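# Reassemble the aquarium canister filter with two arms

## Task

Reassemble the aquarium filter: seat both trays fully at the bottom of the canister, fit the rubber ring into the groove on the canister rim, and mount the head so that both latches are hooked onto the canister with their levers raised; the filter must end up standing upright.

## Robot and tools

Robot and frames. Two seven-joint arms, left_arm and right_arm, each end in a parallel gripper. The scene frame has its origin at table-top height, halfway between the nominal arm bases, with +z up, +x reaching out over the table and left_arm on the +y side (arm names do not match image sides). Calibrated bases: left_arm at (+0.021, +0.379, +0.050) m, quat_wxyz (+1.000, 0, 0, -0.020); right_arm at (-0.054, -0.348, +0.050) m, quat_wxyz (+1.000, 0, 0, +0.008). Each arm reports hand poses, velocities and targets in its own base frame; fixed cameras and the table use the scene frame. Offsets run along the current Hand target's own axes. Gripper fingers point along its +z and open along its y. end_effector_position is the point between the pads when closed; tips reach about 19 mm past it closed, 6 mm when fully open. Printed poses can be off by a few centimetres.

The row. Every motion command is a row of 16 numbers, each in [-1, 1], always covering both arms: left dx, dy, dz, rx, ry, rz, left gripper position, left gripper speed, then the same eight for the right arm. The six pose numbers are an offset, not a pose: measured from that arm's Hand target as it stood when the action or move began, scaled so 1.0 = 0.6 m or 180 degrees; rx, ry, rz form one rotation vector. All rows within an action or move count from that same start, so re-sending an offset in a new call moves further. Six zeros re-request the current Hand target (useful when the gripper settled short; if still short, send the gap as an offset). Gripper position: +1 fully open (85 mm), 0 roughly 45 mm, -1 closed, not linear; position_measured_pct is about 50 minus 50 times the position number. Gripper speed: about 20 mm/s at -1, 85 at 0, 150 at +1. To leave a gripper alone, resend its last position and speed; a 0 is a real command.

Gripping. Close to a number narrower than the part and hold it. Typical pad force on a hard 40 mm part: about 100 N at speed -1, 120 to 135 N at 0, 225 to 245 N at +1 when starting at least 1 cm wider and asking at least 1 cm narrower. A slow close ending within about 1 mm of the width gives a weak grip reading 3. object_status: 0 moving, 1 blocked opening, 2 stopped on something early (firm grip), 3 at requested position or pads met. Hold the number steady up to 1.3 s to read it. motor_current_ma near 1000 on a held part, near 0 in air. Release by asking a few millimetres wider than the part.

Tools. execute_actions(actions, cameras): actions is a list of actions; each action is a list of up to 15 rows, one per 1/30 s step, a short list repeating its last row. Images return only for an empty list or when cameras names them ("all", names, or []). move(target, speed, blend, blocking, cameras): target is one row or a list of up to 15 rows, all offsets from the Hand targets at the move's start; straight-line paths that avoid nothing; speed in m/s from 0.002 to 0.5, default 0.25, turning capped at twice that in rad/s and at 0.873 rad/s; blend in metres rounds corners (0 stops at each); all paths share a 10 s cap; blocking=false returns after about 0.5 s. Gripper numbers of later targets apply on arrival. Its result adds a move: line with the ending (done, off_target, moving, held, fault) and limits (paced = pose clipped, held = steps withheld). wait(seconds 0 to 10) lets time pass holding commands. stop brakes a running move; fingers continue. zoom_image(camera, region [x0, y0, x1, y1], at most 504 by 504 pixels) magnifies the newest image of cam_high, cam_low, cam_left_wrist or cam_right_wrist. clear_fault(arm) frees an arm after a reported torque fault. finished_scene(scene, 1 or 2) ends the scene irreversibly; the assembly must stay correct without the robot.

Results show per arm end_effector_position (m), end_effector_quat_wxyz, Hand target, Tool commands, joint positions, velocities and torques, Flange force in gripper axes (includes held weight; dropped after row calls, restored by move or wait), gripper readings and motor temperatures. MOTOR HOT appears from 60 °C; at 75 °C the arm sinks and stops for 30 to 60 s or more.

Motion limits. Commanded orientation is clipped to within 32 degrees of the measured one each step; joints move no faster than 1.03 rad/s (first four) and 0.9 rad/s (wrist three). Large gripper turns can swing the elbow. Joint ranges: shoulder -2.250 to 2.250, elbow -2.580 to 2.580, wrist pitch -2.100 to 2.100 rad; other joints effectively unlimited.

Cautions. The arms are stiff: a target even millimetres beyond a firm contact pushes hard. Torque faults trip at 104.5 N m (big joints) or 51.3 N m (wrist), and the cheap wrist motors yield at about 18.4 (forearm roll), 19.4 (wrist pitch) and 17.7 (wrist roll) N m. Keep the arms apart; never close one gripper on the other's fingers. Avoid drops, slams, fast swings with loads, hard grips on parts still resting on something, and releasing moving parts. Nothing may fall or be left off the table. Loose parts may get nudged occasionally. Holding loads or stretching raises motor heat, even while you think.

Each tool is called after "Request:" as name([rows], argument=value, ...), one row to a line, values as JSON.

## Session

Request:
execute_actions(actions=[])

Scene clock: 0.00 s.
left_arm: end_effector_position=(+0.2318, +0.0387, +0.2836) position_measured_pct=0.0 object_status=3 motor_current_ma=0 end_effector_quat_wxyz=(+0.609, -0.307, -0.645, -0.343) | right_arm: end_effector_position=(+0.3336, +0.2998, +0.1122) position_measured_pct=0.0 object_status=3 motor_current_ma=0 end_effector_quat_wxyz=(-0.080, +0.954, -0.064, +0.283)
Joint positions: left_arm=[0.357 0.843 0.111 1.806 -0.589 2.015 1.444] | right_arm=[-1.094 0.467 -0.005 2.286 1.603 0.454 1.969]
Joint velocities: within noise
Joint torques (N m): no reading
Motor temperatures (°C): left_arm=[39 35 33 36 38 42 50] | right_arm=[37 40 37 38 52 50 39]
Flange force (N): no reading
Hand target: left_arm +0.2318, +0.0387, +0.2836; +0.609, -0.307, -0.645, -0.343 | right_arm +0.3336, +0.2998, +0.1122; -0.080, +0.954, -0.064, +0.283
Tool commands: left_gripper/position=+1.0 left_gripper/speed=+1.0 right_gripper/position=+1.0 right_gripper/speed=+1.0

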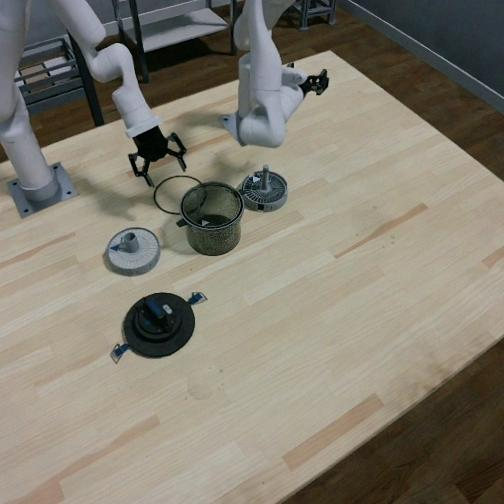

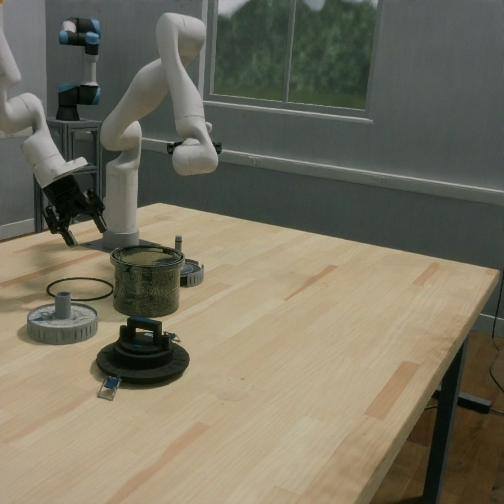

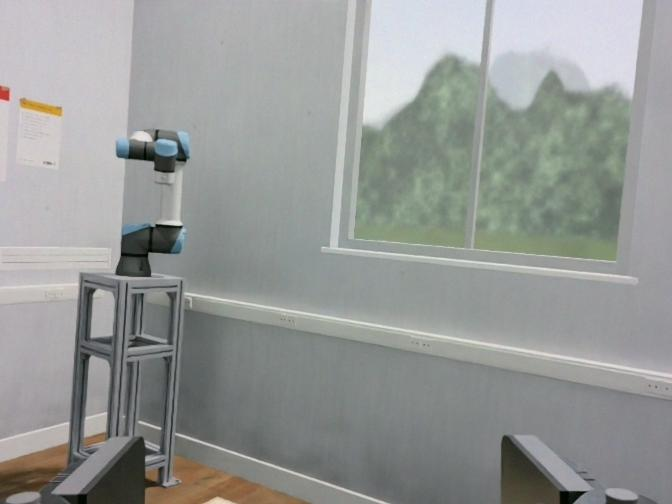

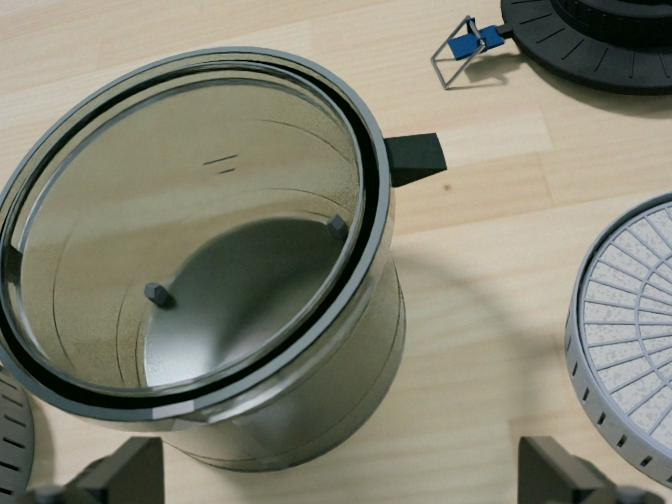

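Request:
zoom_image(camera="cam_high", region=[90, 140, 310, 360])

Request:
zoom_image(camera="cam_low", region=[20, 220, 220, 420])

Request:
zoom_image(camera="cam_right_wrist", region=[0, 0, 504, 504])

Request:
zoom_image(camera="cam_right_wrist", region=[400, 0, 672, 200])

Scaled by 2.291.

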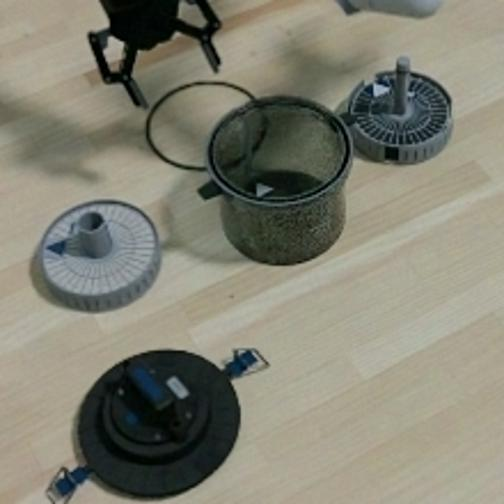

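Scaled by 2.520.

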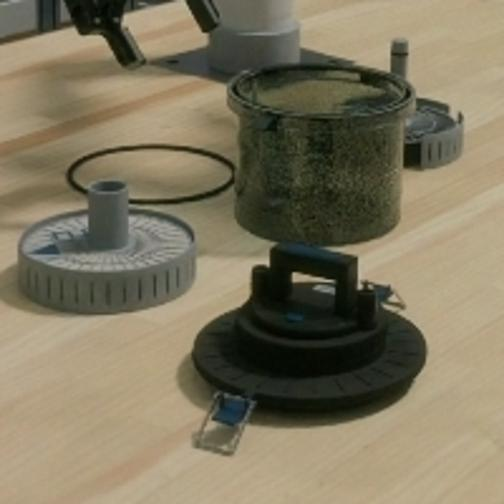

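Scaled by 1.000.

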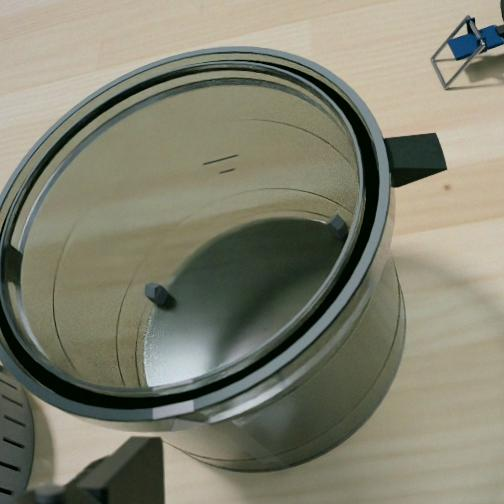

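Scaled by 1.853.

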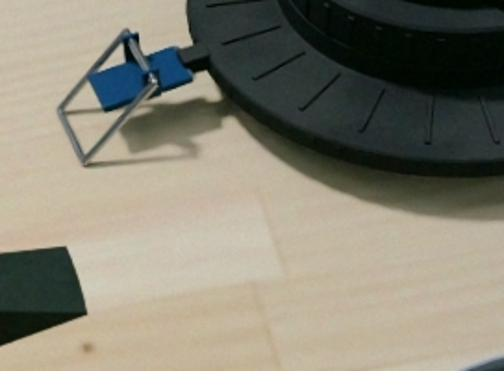

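Request:
move(target=[0,0,0,0,0,0,1,1,0.2305,-0.052,-0.2197,-0.0515,-0.182,-0.0412,1,1], cameras=["all"])

Scene clock: 8.70 s.
left_arm: end_effector_position=(+0.2318, +0.0387, +0.2836) position_measured_pct=0.0 object_status=3 motor_current_ma=0 end_effector_quat_wxyz=(+0.609, -0.307, -0.645, -0.343) | right_arm: end_effector_position=(+0.3785, +0.2920, +0.3003) position_measured_pct=0.0 object_status=3 motor_current_ma=0 end_effector_quat_wxyz=(+0.000, +1.000, +0.000, +0.001)
Joint positions: left_arm=[0.357 0.843 0.111 1.806 -0.589 2.015 1.444] | right_arm=[-0.635 0.413 -0.118 1.346 0.05 1.383 3.96]
Joint torques (N m): left_arm=[-0.04 -17.78 0.85 -2.44 -0.23 3.01 -0.17] | right_arm=[-0.36 -16.67 -1.56 -9.8 -0.37 -0.2 0.4]
Flange force (N): left_arm=[-1.9 -0.3 2.2] | right_arm=[-2.9 2.5 1.4]
Hand target: left_arm +0.2318, +0.0387, +0.2836; +0.609, -0.307, -0.645, -0.343 | right_arm +0.3785, +0.2920, +0.3003; +0.000, +1.000, +0.000, +0.001
Off the commanded pose: left_arm 0.000 m, 0 deg | right_arm 0.000 m, 0 deg.
move: done; limits=paced
camera_calibration:
cam_right_wrist: T_world_to_cam=[[-0.00321259, -0.999967, -0.00748104, 0.296498], [-0.999994, 0.00321956, -0.000919937, 0.434273], [0.000943992, 0.00747805, -0.999972, 0.441001], [0, 0, 0, 1]] pos_world=[0.434807, 0.291792, 0.443607]

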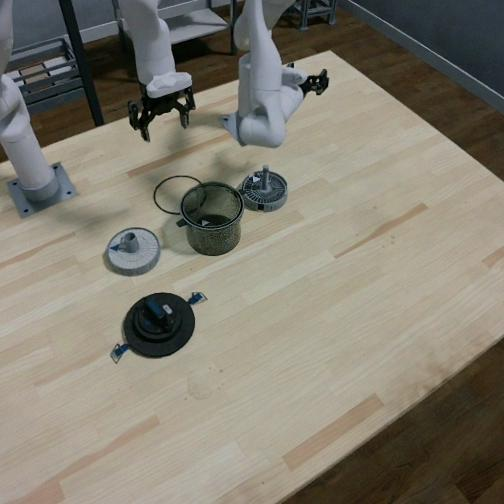

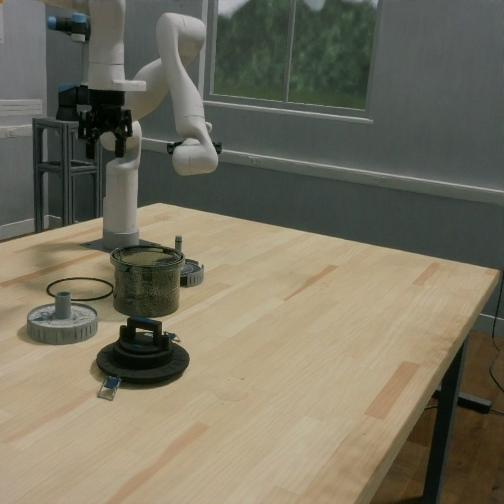

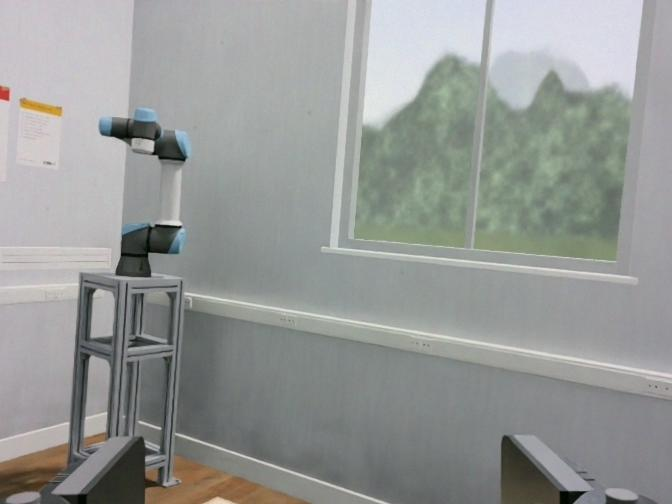

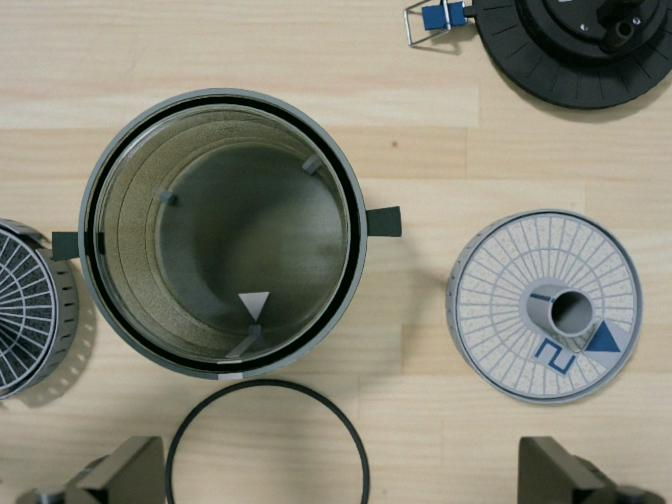

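Request:
zoom_image(camera="cam_right_wrist", region=[50, 70, 410, 400])

Request:
zoom_image(camera="cam_right_wrist", region=[432, 190, 662, 420])

Request:
zoom_image(camera="cam_right_wrist", region=[0, 190, 120, 420])

Request:
zoom_image(camera="cam_right_wrist", region=[180, 230, 300, 390])

Scaled by 1.400.

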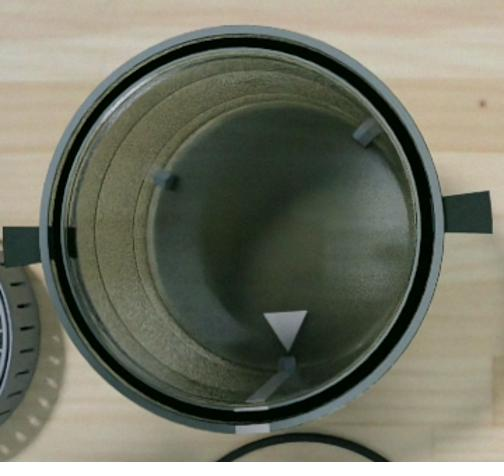

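Scaled by 2.191.

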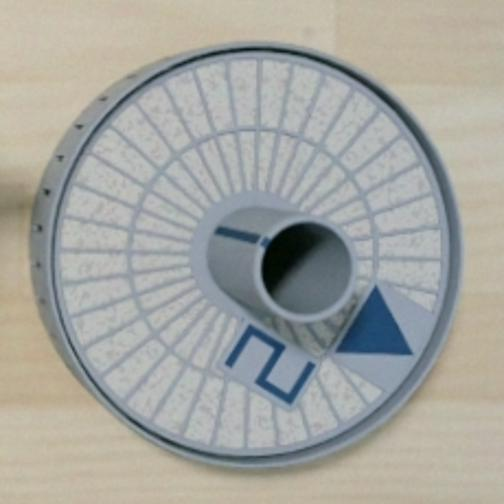

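Scaled by 2.191.

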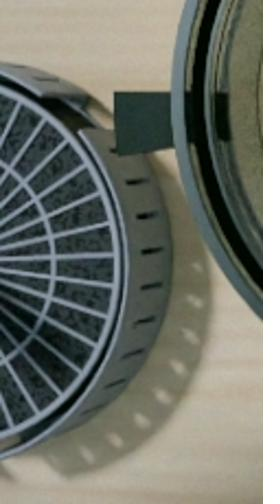

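Scaled by 3.150.

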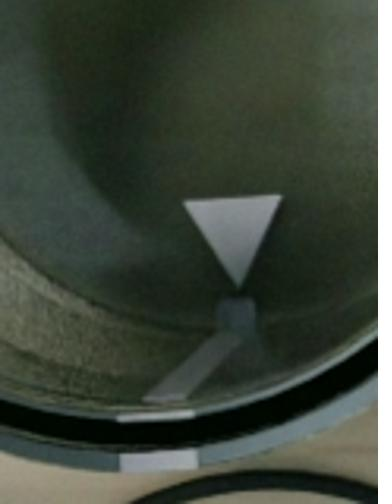

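Request:
move(target=[0.0327,-0.152,-0.2015,-0.513,-0.289,0.543,1,1,-0.0675,0.2317,0.1667,0,0,0,1,1], cameras=["all"])

Scene clock: 17.63 s.
left_arm: end_effector_position=(+0.2259, -0.1131, +0.2994) position_measured_pct=0.0 object_status=3 motor_current_ma=0 end_effector_quat_wxyz=(-0.001, +1.000, +0.001, +0.001) | right_arm: end_effector_position=(+0.3383, +0.1530, +0.2002) position_measured_pct=0.0 object_status=3 motor_current_ma=0 end_effector_quat_wxyz=(+0.000, +1.000, +0.000, +0.001)
Joint positions: left_arm=[0.003 -0.138 0.314 1.994 0.043 1.279 -1.267] | right_arm=[-0.427 0.269 -0.082 1.907 0.028 0.964 4.19]
Joint torques (N m): left_arm=[-0.01 -5.88 0.56 -9.55 0.4 0 -0.43] | right_arm=[-0.39 -12.22 -1.43 -8.68 -0.37 -0.14 0.38]
Flange force (N): left_arm=[0.0 -1.0 2.6] | right_arm=[-4.0 2.4 0.8]
Hand target: left_arm +0.2258, -0.1131, +0.2994; -0.001, +1.000, +0.001, +0.001 | right_arm +0.3383, +0.1530, +0.2002; +0.000, +1.000, +0.000, +0.001
Off the commanded pose: left_arm 0.000 m, 0 deg | right_arm 0.000 m, 0 deg.
move: done
camera_calibration:
cam_left_wrist: T_world_to_cam=[[0.0168564, -0.999429, 0.0293007, -0.130345], [-0.999818, -0.0165861, 0.00944342, 0.276187], [-0.00895204, -0.0294545, -0.999526, 0.447423], [0, 0, 0, 1]] pos_world=[0.282339, -0.112511, 0.448422]
cam_right_wrist: T_world_to_cam=[[-0.00321374, -0.999967, -0.00748103, 0.156625], [-0.999994, 0.00322071, -0.000919923, 0.394428], [0.000943987, 0.00747803, -0.999972, 0.341982], [0, 0, 0, 1]] pos_world=[0.394607, 0.152792, 0.343507]

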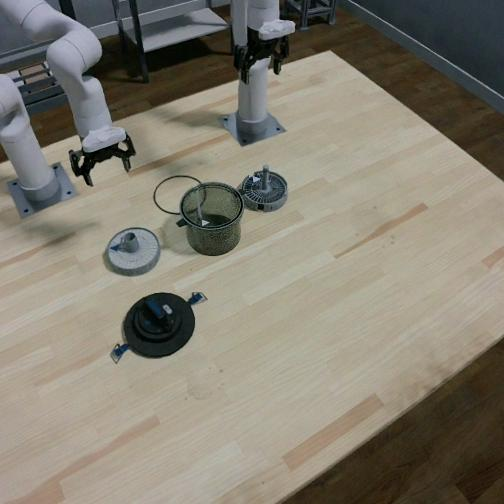

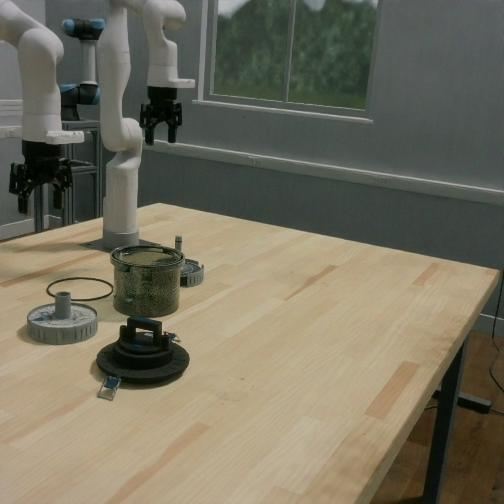

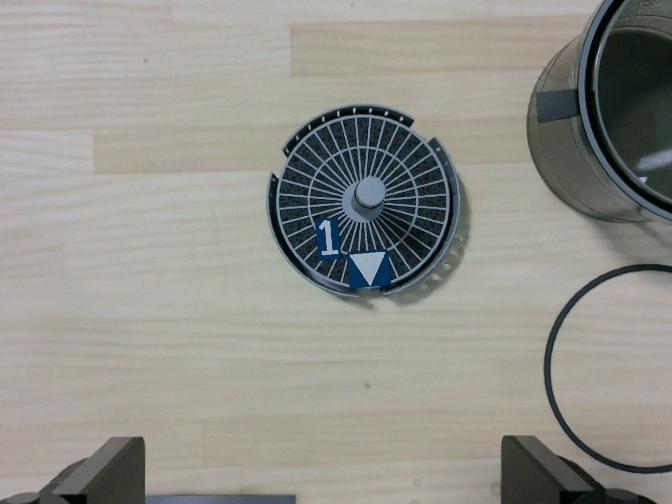

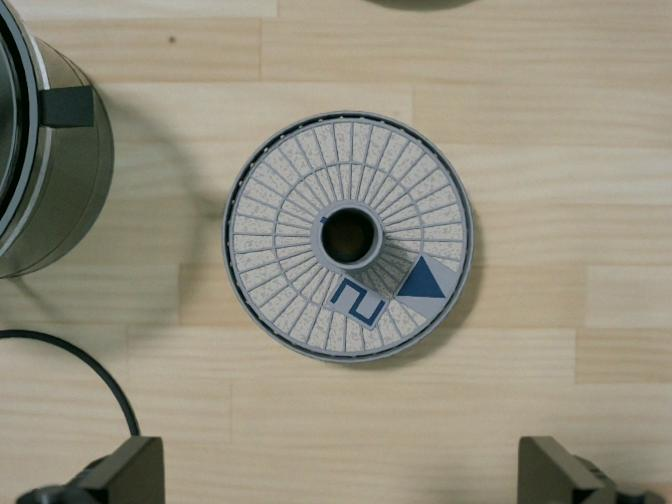

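Request:
zoom_image(camera="cam_left_wrist", region=[255, 90, 475, 310])

Request:
zoom_image(camera="cam_right_wrist", region=[210, 100, 480, 370])

Scaled by 2.291.

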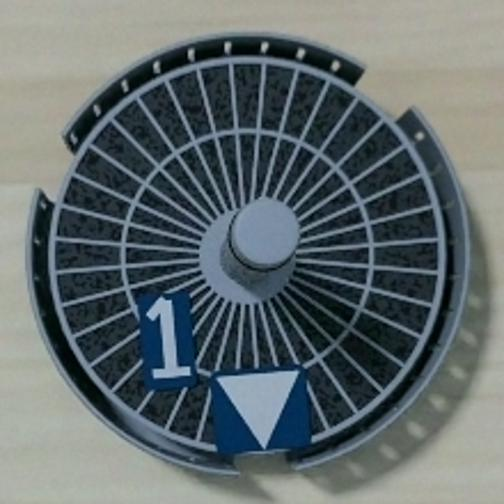

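Scaled by 1.867.

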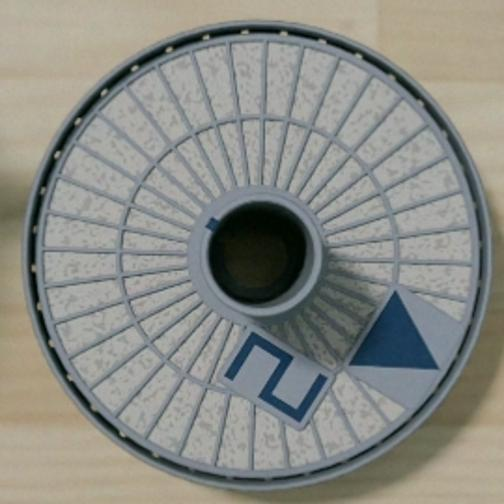

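Request:
execute_actions([
  [[0,0,0,0,0,0,-0.9,1,0,0,0,0,0,0,-0.9,1]],
  [[0,0,0,0,0,0,-0.9,1,0,0,0,0,0,0,-0.9,1]],
], cameras=["cam_left_wrist","cam_right_wrist"])

Request:
zoom_image(camera="cam_left_wrist", region=[250, 404, 410, 504])

Request:
zoom_image(camera="cam_right_wrist", region=[250, 404, 410, 504])

Scene clock: 21.63 s.
left_arm: end_effector_position=(+0.2258, -0.1131, +0.2994) position_measured_pct=94.8 object_status=3 motor_current_ma=0 end_effector_quat_wxyz=(-0.001, +1.000, +0.001, +0.001) | right_arm: end_effector_position=(+0.3383, +0.1530, +0.2002) position_measured_pct=94.8 object_status=3 motor_current_ma=0 end_effector_quat_wxyz=(+0.000, +1.000, +0.000, +0.001)
Joint positions: left_arm=[0.003 -0.138 0.314 1.994 0.043 1.279 -1.267] | right_arm=[-0.427 0.269 -0.082 1.907 0.028 0.964 4.19]
Joint torques (N m): left_arm=[0.02 -5.87 0.6 -9.48 0.18 0.05 -0.19] | right_arm=[-0.37 -12.25 -1.4 -8.68 -0.39 -0.16 0.4]
Hand target: left_arm +0.2258, -0.1131, +0.2994; -0.001, +1.000, +0.001, +0.001 | right_arm +0.3383, +0.1530, +0.2002; +0.000, +1.000, +0.000, +0.001
Off the commanded pose: left_arm 0.000 m, 0 deg | right_arm 0.000 m, 0 deg.
camera_calibration:
cam_left_wrist: T_world_to_cam=[[0.0167623, -0.99943, 0.0292987, -0.130315], [-0.999818, -0.0164861, 0.00964122, 0.276111], [-0.0091527, -0.029455, -0.999524, 0.447378], [0, 0, 0, 1]] pos_world=[0.282339, -0.112511, 0.448321]
cam_right_wrist: T_world_to_cam=[[-0.00321374, -0.999967, -0.00748103, 0.156625], [-0.999994, 0.00322071, -0.000919923, 0.394428], [0.000943987, 0.00747803, -0.999972, 0.341982], [0, 0, 0, 1]] pos_world=[0.394607, 0.152792, 0.343507]
Images, in order (width x height): cam_left_wrist 672x504, cam_right_wrist 672x504.

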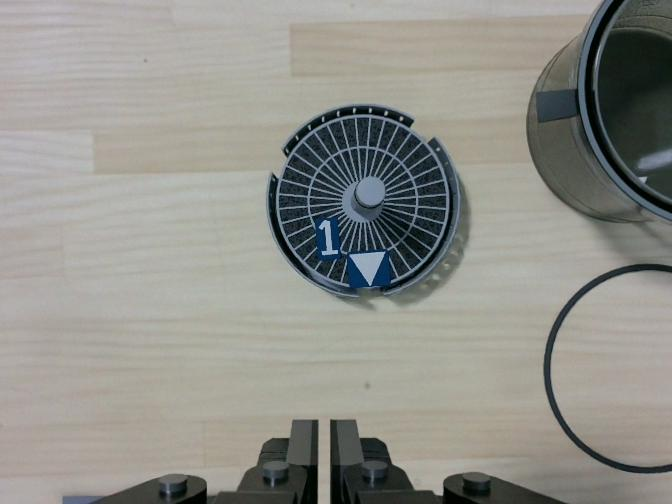

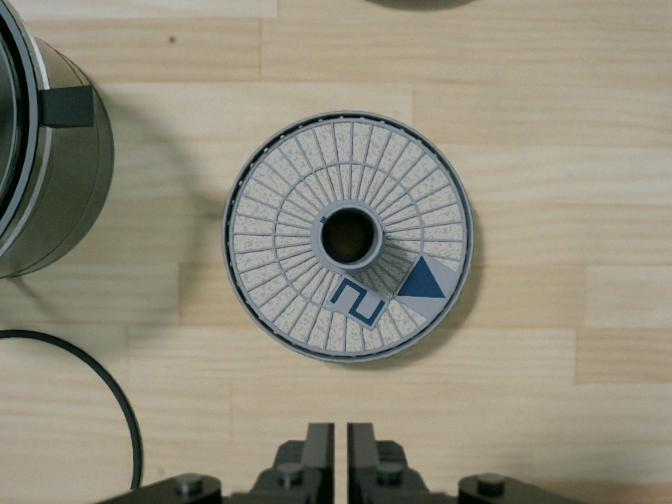

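Scaled by 3.150.

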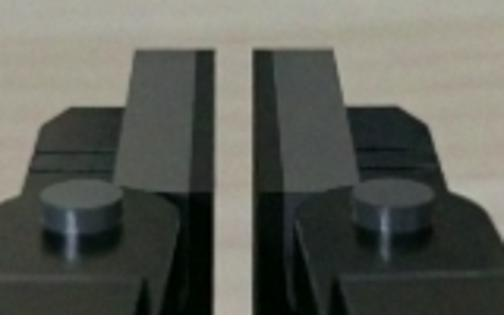

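Scaled by 3.150.

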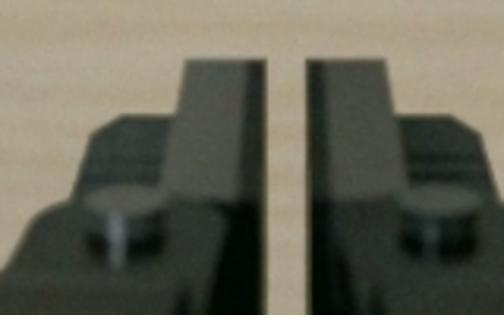

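Request:
move(target=[0.1523,0.0477,0.3,0,0,0,-0.1,1,0,0,0,0,0,0,-0.9,1], cameras=["cam_left_wrist","cam_low","cam_high"])

Scene clock: 26.47 s.
left_arm: end_effector_position=(+0.3174, -0.1414, +0.1195) position_measured_pct=55.0 object_status=3 motor_current_ma=0 end_effector_quat_wxyz=(-0.001, +1.000, +0.001, +0.001) | right_arm: end_effector_position=(+0.3383, +0.1530, +0.2002) position_measured_pct=94.8 object_status=3 motor_current_ma=0 end_effector_quat_wxyz=(+0.000, +1.000, +0.000, +0.001)
Joint positions: left_arm=[0.097 0.383 0.326 2.113 -0.196 0.673 -1.015] | right_arm=[-0.427 0.269 -0.082 1.907 0.028 0.964 4.19]
Joint torques (N m): left_arm=[-0.2 -13.45 2.06 -6.18 0.03 0.17 -0.1] | right_arm=[-0.42 -12.27 -1.41 -8.7 -0.36 -0.15 0.4]
Flange force (N): left_arm=[-0.5 0.6 4.4] | right_arm=[-4.0 2.4 0.9]
Hand target: left_arm +0.3174, -0.1414, +0.1195; -0.001, +1.000, +0.001, +0.001 | right_arm +0.3383, +0.1530, +0.2002; +0.000, +1.000, +0.000, +0.001
Off the commanded pose: left_arm 0.000 m, 0 deg | right_arm 0.000 m, 0 deg.
move: done
camera_calibration:
cam_left_wrist: T_world_to_cam=[[0.0167623, -0.99943, 0.0292987, -0.154766], [-0.999818, -0.0164861, 0.00964122, 0.368962], [-0.0091527, -0.029455, -0.999524, 0.267672], [0, 0, 0, 1]] pos_world=[0.373939, -0.140711, 0.268521]
Images, in order (width x height): cam_high 504x504, cam_low 504x504, cam_left_wrist 672x504.

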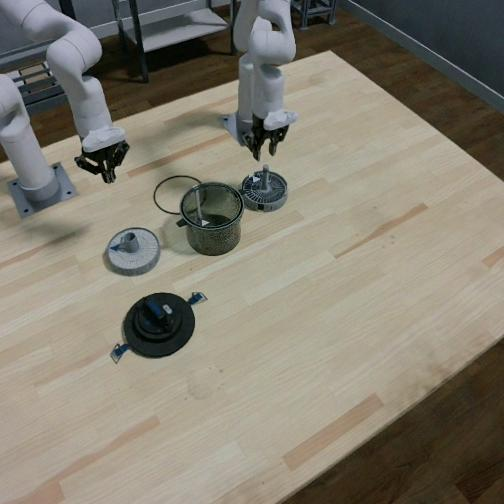

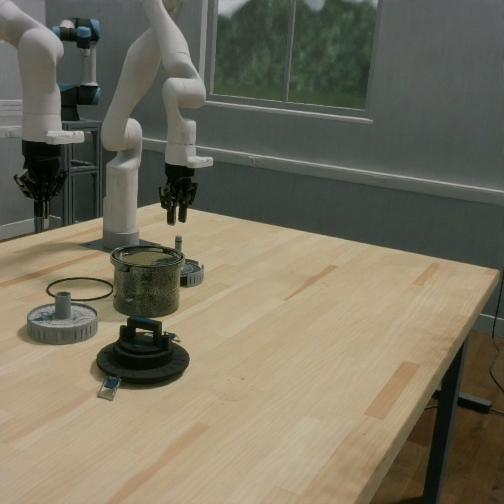

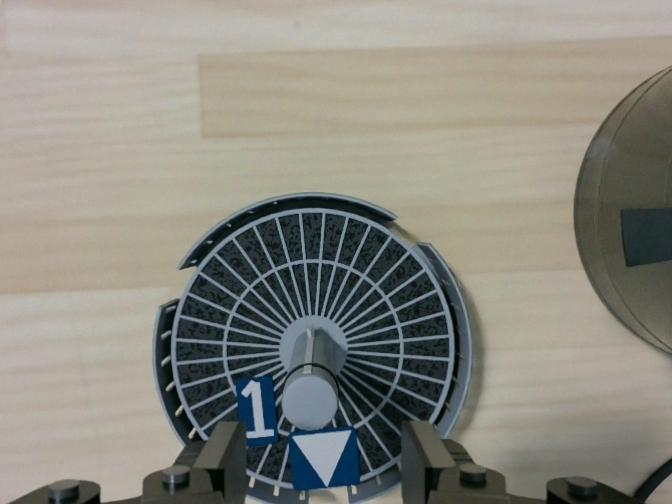

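Request:
move(target=[0.0142,-0.0072,0.06,0,0,0,-0.1,1,0,0,0,0,0,0,-0.9,1], cameras=["cam_left_wrist","cam_low"])

Request:
zoom_image(camera="cam_low", region=[130, 160, 250, 300])

Scene clock: 28.40 s.
left_arm: end_effector_position=(+0.3260, -0.1370, +0.0835) position_measured_pct=55.0 object_status=3 motor_current_ma=0 end_effector_quat_wxyz=(-0.001, +1.000, +0.001, +0.001) | right_arm: end_effector_position=(+0.3383, +0.1530, +0.2002) position_measured_pct=94.8 object_status=3 motor_current_ma=0 end_effector_quat_wxyz=(+0.000, +1.000, +0.000, +0.001)
Joint positions: left_arm=[0.115 0.475 0.286 2.134 -0.247 0.563 -0.989] | right_arm=[-0.427 0.269 -0.082 1.907 0.028 0.964 4.19]
Joint torques (N m): left_arm=[0 -13.84 1.87 -5.42 0.11 0.05 -0.28] | right_arm=[-0.41 -12.23 -1.4 -8.7 -0.38 -0.14 0.41]
Flange force (N): left_arm=[-2.1 0.0 2.7] | right_arm=[-4.1 2.4 0.9]
Hand target: left_arm +0.3260, -0.1370, +0.0835; -0.001, +1.000, +0.001, +0.001 | right_arm +0.3383, +0.1530, +0.2002; +0.000, +1.000, +0.000, +0.001
Off the commanded pose: left_arm 0.000 m, 0 deg | right_arm 0.000 m, 0 deg.
move: done
camera_calibration:
cam_left_wrist: T_world_to_cam=[[0.0168593, -0.999429, 0.029299, -0.149495], [-0.999817, -0.0165861, 0.00954341, 0.377989], [-0.009052, -0.0294545, -0.999525, 0.231859], [0, 0, 0, 1]] pos_world=[0.382539, -0.136311, 0.232522]
Images, in order (width x height): cam_low 504x504, cam_left_wrist 672x504.

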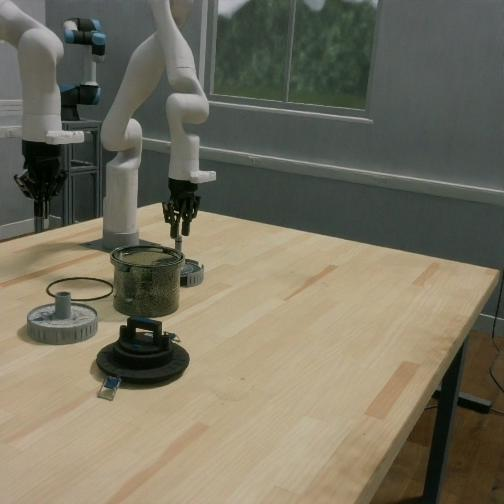

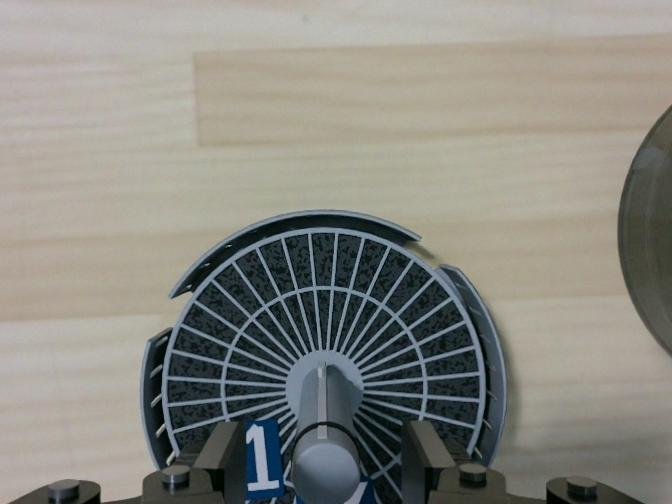

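Scaled by 3.600.

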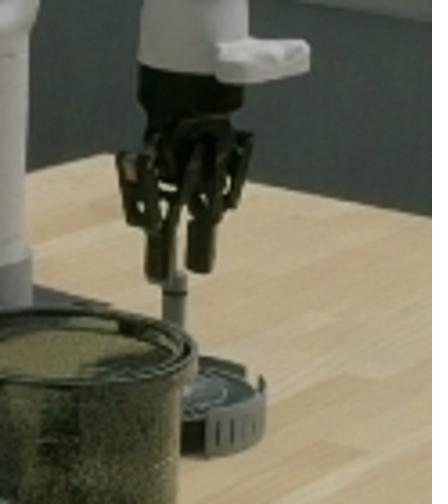

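Request:
move([
  [-0.003,0.002,0.06,0,0,0,-0.1,1,0,0,0,0,0,0,-0.9,1],
  [-0.003,0.002,0.06,0,0,0,-0.68,-1,0,0,0,0,0,0,-0.9,1],
], speed=0.1, cameras=["cam_left_wrist","cam_low"])

Scene clock: 31.77 s.
left_arm: end_effector_position=(+0.3243, -0.1381, +0.0475) position_measured_pct=80.1 object_status=0 motor_current_ma=1000 end_effector_quat_wxyz=(-0.001, +1.000, +0.001, +0.001) | right_arm: end_effector_position=(+0.3383, +0.1530, +0.2002) position_measured_pct=94.8 object_status=3 motor_current_ma=0 end_effector_quat_wxyz=(+0.000, +1.000, +0.000, +0.001)
Joint positions: left_arm=[0.161 0.561 0.234 2.166 -0.295 0.444 -0.942] | right_arm=[-0.427 0.269 -0.082 1.907 0.028 0.964 4.19]
Joint torques (N m): left_arm=[-0.16 -12.19 1.63 -4.44 0.04 -0.47 -0.21] | right_arm=[-0.38 -12.28 -1.39 -8.72 -0.36 -0.14 0.41]
Flange force (N): left_arm=[-4.2 -0.5 -5.1] | right_arm=[-4.1 2.4 1.0]
Hand target: left_arm +0.3243, -0.1381, +0.0475; -0.001, +1.000, +0.001, +0.001 | right_arm +0.3383, +0.1530, +0.2002; +0.000, +1.000, +0.000, +0.001
Off the commanded pose: left_arm 0.000 m, 0 deg | right_arm 0.000 m, 0 deg.
move: done
camera_calibration:
cam_left_wrist: T_world_to_cam=[[0.0168593, -0.999429, 0.029299, -0.149608], [-0.999817, -0.0165861, 0.00954341, 0.376614], [-0.009052, -0.0294545, -0.999525, 0.195725], [0, 0, 0, 1]] pos_world=[0.380839, -0.137511, 0.196422]
Images, in order (width x height): cam_low 504x504, cam_left_wrist 672x504.

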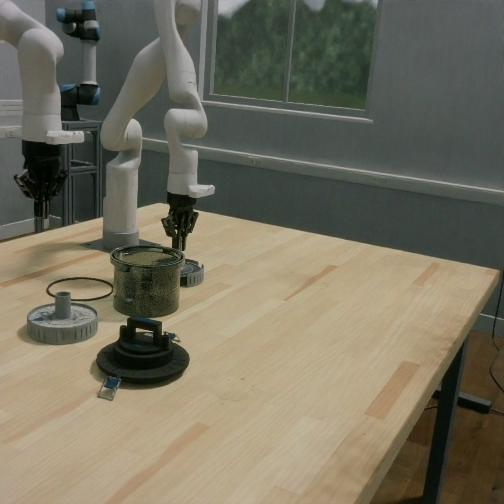

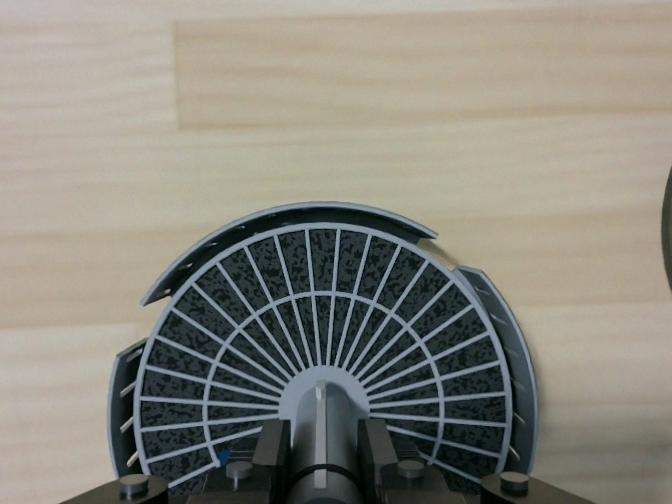

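Request:
move(target=[0,0,-0.05,0,0,0,-0.68,-1,0,0,0,0,0,0,-0.9,1], speed=0.08, cameras=["cam_left_wrist"])

Scene clock: 33.17 s.
left_arm: end_effector_position=(+0.3242, -0.1382, +0.0775) position_measured_pct=80.1 object_status=2 motor_current_ma=1000 end_effector_quat_wxyz=(-0.001, +1.000, +0.001, +0.001) | right_arm: end_effector_position=(+0.3383, +0.1530, +0.2002) position_measured_pct=94.8 object_status=3 motor_current_ma=0 end_effector_quat_wxyz=(+0.000, +1.000, +0.000, +0.001)
Joint positions: left_arm=[0.125 0.488 0.279 2.143 -0.256 0.541 -0.976] | right_arm=[-0.427 0.269 -0.082 1.907 0.028 0.964 4.19]
Joint torques (N m): left_arm=[-0.17 -14.81 2.22 -5.59 0.33 -0.01 -0.15] | right_arm=[-0.39 -12.27 -1.39 -8.7 -0.36 -0.15 0.4]
Flange force (N): left_arm=[-1.9 0.3 5.8] | right_arm=[-4.0 2.4 0.9]
Hand target: left_arm +0.3242, -0.1382, +0.0775; -0.001, +1.000, +0.001, +0.001 | right_arm +0.3383, +0.1530, +0.2002; +0.000, +1.000, +0.000, +0.001
Off the commanded pose: left_arm 0.000 m, 0 deg | right_arm 0.000 m, 0 deg.
move: done
camera_calibration:
cam_left_wrist: T_world_to_cam=[[0.0168593, -0.999429, 0.029299, -0.150485], [-0.999817, -0.0165861, 0.00954341, 0.376228], [-0.009052, -0.0294545, -0.999525, 0.22571], [0, 0, 0, 1]] pos_world=[0.380739, -0.137511, 0.226422]
Images, in order (width x height): cam_left_wrist 672x504.

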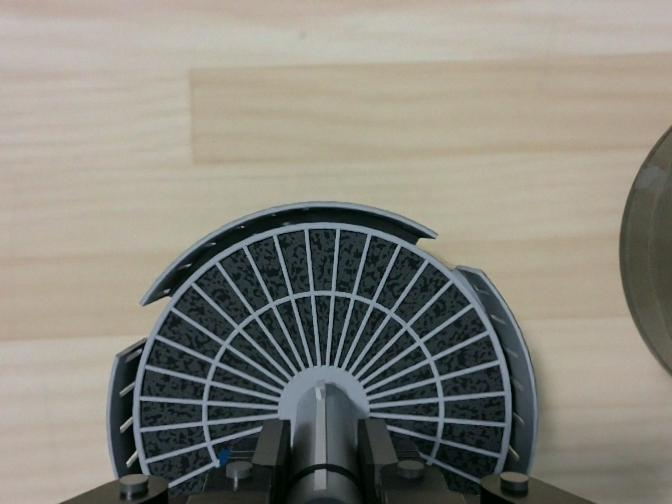

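Request:
move([
  [0,0,-0.24,0,0,0,-0.68,-1,0,0,0,0,0,0,-0.9,1],
  [0.08,0.33,-0.24,0,0,0,-0.68,-1,0,0,0,0,0,0,-0.9,1],
], speed=0.15, blend=0.03, cameras=["all"])

Scene clock: 37.23 s.
left_arm: end_effector_position=(+0.3723, -0.3363, +0.2213) position_measured_pct=80.1 object_status=2 motor_current_ma=1000 end_effector_quat_wxyz=(-0.001, +1.000, +0.001, +0.001) | right_arm: end_effector_position=(+0.3383, +0.1530, +0.2002) position_measured_pct=94.8 object_status=3 motor_current_ma=0 end_effector_quat_wxyz=(+0.000, +1.000, +0.000, +0.001)
Joint positions: left_arm=[0.428 0.548 0.423 1.443 -0.234 1.2 -0.688] | right_arm=[-0.427 0.269 -0.082 1.907 0.028 0.964 4.19]
Joint torques (N m): left_arm=[-0.04 -19.4 3.26 -9.49 0.19 -0.29 -0.1] | right_arm=[-0.39 -12.28 -1.39 -8.7 -0.37 -0.13 0.41]
Flange force (N): left_arm=[-0.9 -0.5 3.1] | right_arm=[-4.0 2.3 1.0]
Hand target: left_arm +0.3723, -0.3363, +0.2213; -0.001, +1.000, +0.001, +0.001 | right_arm +0.3383, +0.1530, +0.2002; +0.000, +1.000, +0.000, +0.001
Off the commanded pose: left_arm 0.000 m, 0 deg | right_arm 0.000 m, 0 deg.
move: done
camera_calibration:
cam_left_wrist: T_world_to_cam=[[0.0168593, -0.999429, 0.029299, -0.353496], [-0.999817, -0.0165861, 0.00954341, 0.419661], [-0.009052, -0.0294545, -0.999525, 0.364042], [0, 0, 0, 1]] pos_world=[0.428839, -0.335611, 0.370222]
cam_right_wrist: T_world_to_cam=[[-0.00321374, -0.999967, -0.00748103, 0.156625], [-0.999994, 0.00322071, -0.000919923, 0.394428], [0.000943987, 0.00747803, -0.999972, 0.341982], [0, 0, 0, 1]] pos_world=[0.394607, 0.152792, 0.343507]

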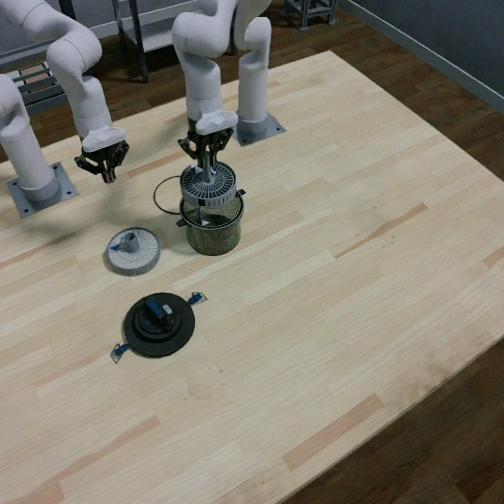

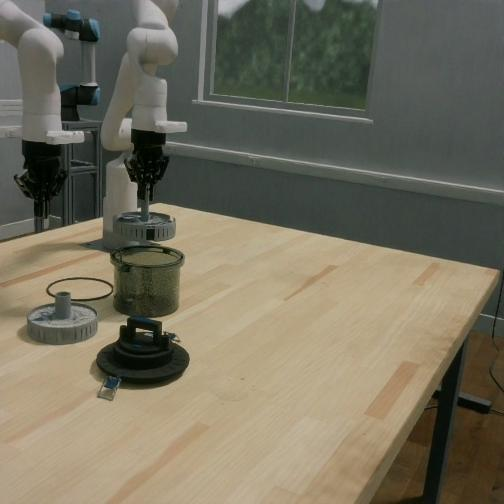

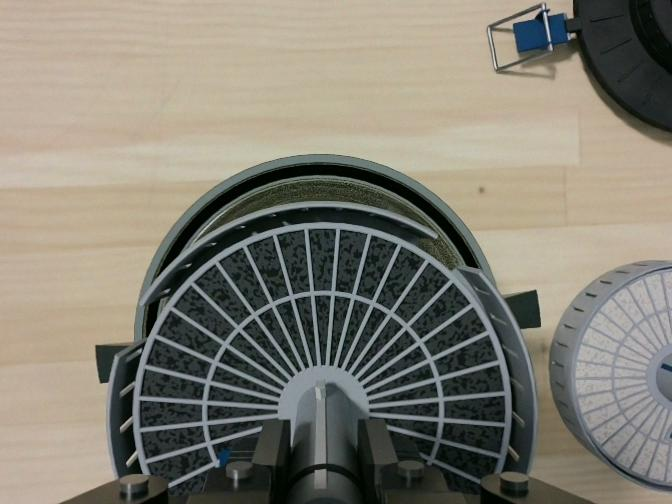

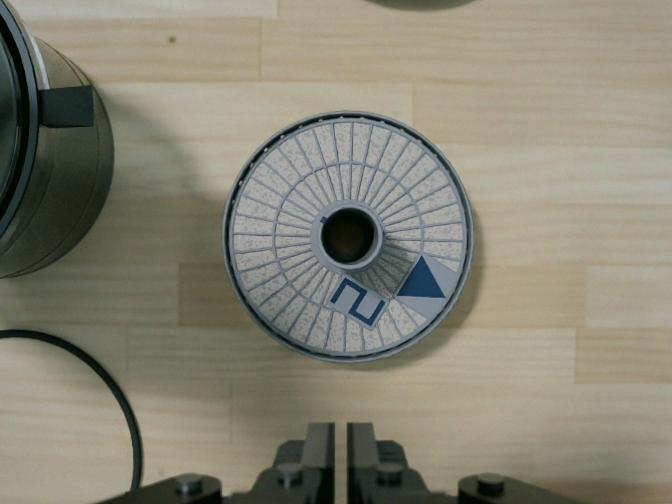

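Request:
zoom_image(camera="cam_left_wrist", region=[80, 130, 332, 382])

Request:
zoom_image(camera="cam_left_wrist", region=[310, 130, 562, 382])

Scaled by 2.000.

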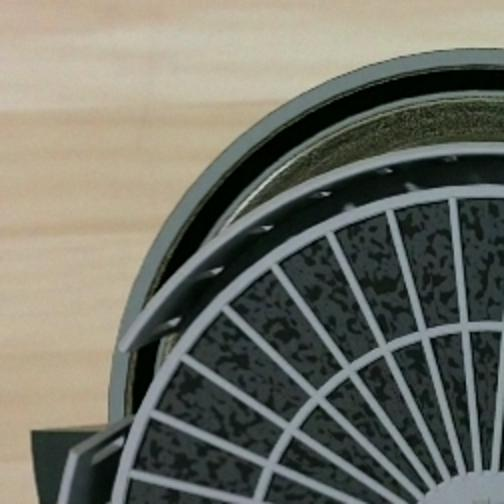

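Scaled by 2.000.

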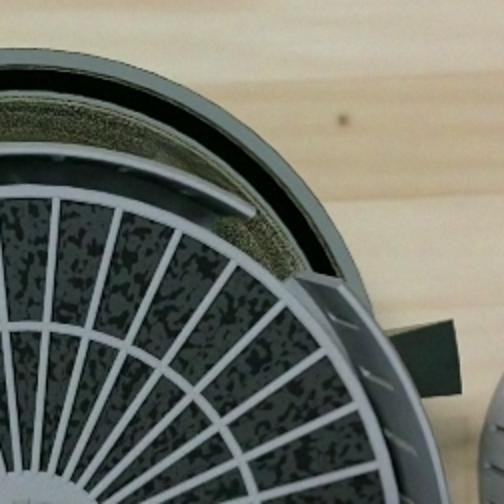

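Request:
move(target=[0.023,0.0,0.05,0,0,0,-0.68,-1,0,0,0,0,0,0,-0.9,1], speed=0.08, cameras=["cam_left_wrist","cam_low"])

Request:
zoom_image(camera="cam_left_wrist", region=[70, 170, 322, 422])

Request:
zoom_image(camera="cam_left_wrist", region=[310, 170, 562, 422])

Request:
zoom_image(camera="cam_low", region=[90, 190, 210, 320])

Scene clock: 42.20 s.
left_arm: end_effector_position=(+0.3861, -0.3362, +0.1914) position_measured_pct=80.1 object_status=2 motor_current_ma=1000 end_effector_quat_wxyz=(-0.001, +1.000, +0.001, +0.001) | right_arm: end_effector_position=(+0.3383, +0.1530, +0.2002) position_measured_pct=94.8 object_status=3 motor_current_ma=0 end_effector_quat_wxyz=(+0.000, +1.000, +0.000, +0.001)
Joint positions: left_arm=[0.424 0.6 0.41 1.456 -0.253 1.137 -0.693] | right_arm=[-0.427 0.269 -0.082 1.907 0.028 0.964 4.19]
Joint torques (N m): left_arm=[0.09 -19.79 3.26 -9.1 0.25 0.08 -0.22] | right_arm=[-0.42 -12.24 -1.41 -8.7 -0.39 -0.13 0.39]
Flange force (N): left_arm=[-1.8 -1.3 3.6] | right_arm=[-4.1 2.5 0.9]
Hand target: left_arm +0.3862, -0.3362, +0.1913; -0.001, +1.000, +0.001, +0.001 | right_arm +0.3383, +0.1530, +0.2002; +0.000, +1.000, +0.000, +0.001
Off the commanded pose: left_arm 0.000 m, 0 deg | right_arm 0.000 m, 0 deg.
move: done
camera_calibration:
cam_left_wrist: T_world_to_cam=[[0.0168593, -0.999429, 0.029299, -0.352853], [-0.999817, -0.0165861, 0.00954341, 0.433744], [-0.009052, -0.0294545, -0.999525, 0.334281], [0, 0, 0, 1]] pos_world=[0.442639, -0.335611, 0.340322]
Images, in order (width x height): cam_low 504x504, cam_left_wrist 672x504.

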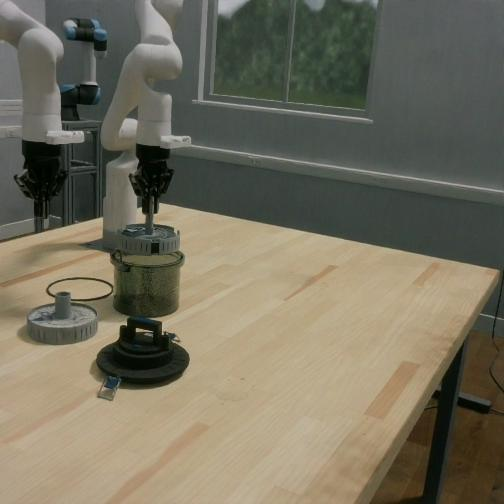

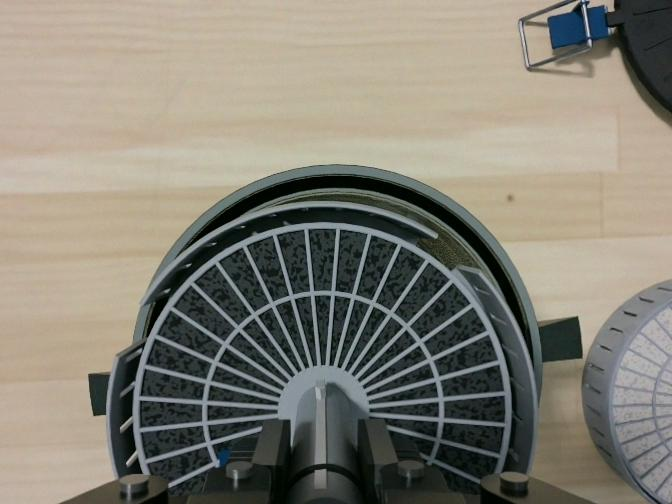

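Scaled by 2.000.

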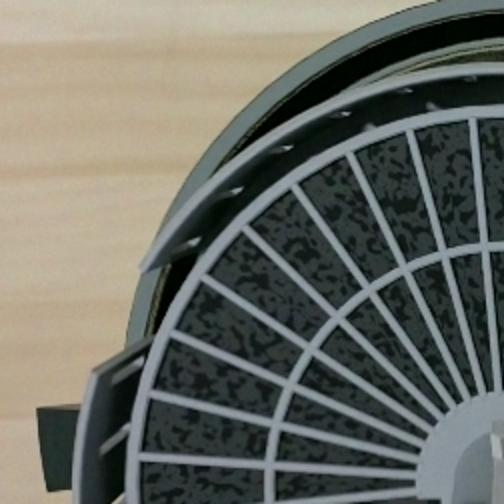

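Scaled by 2.000.

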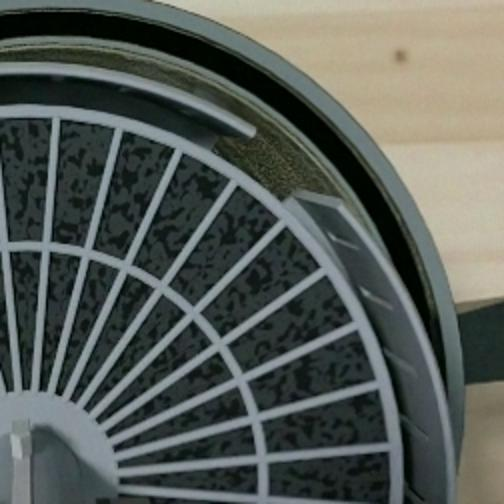

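Scaled by 3.877.

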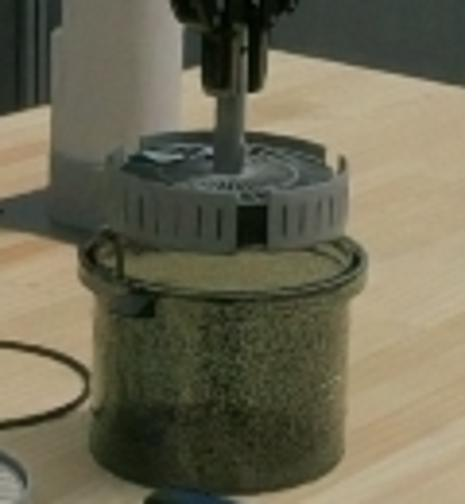

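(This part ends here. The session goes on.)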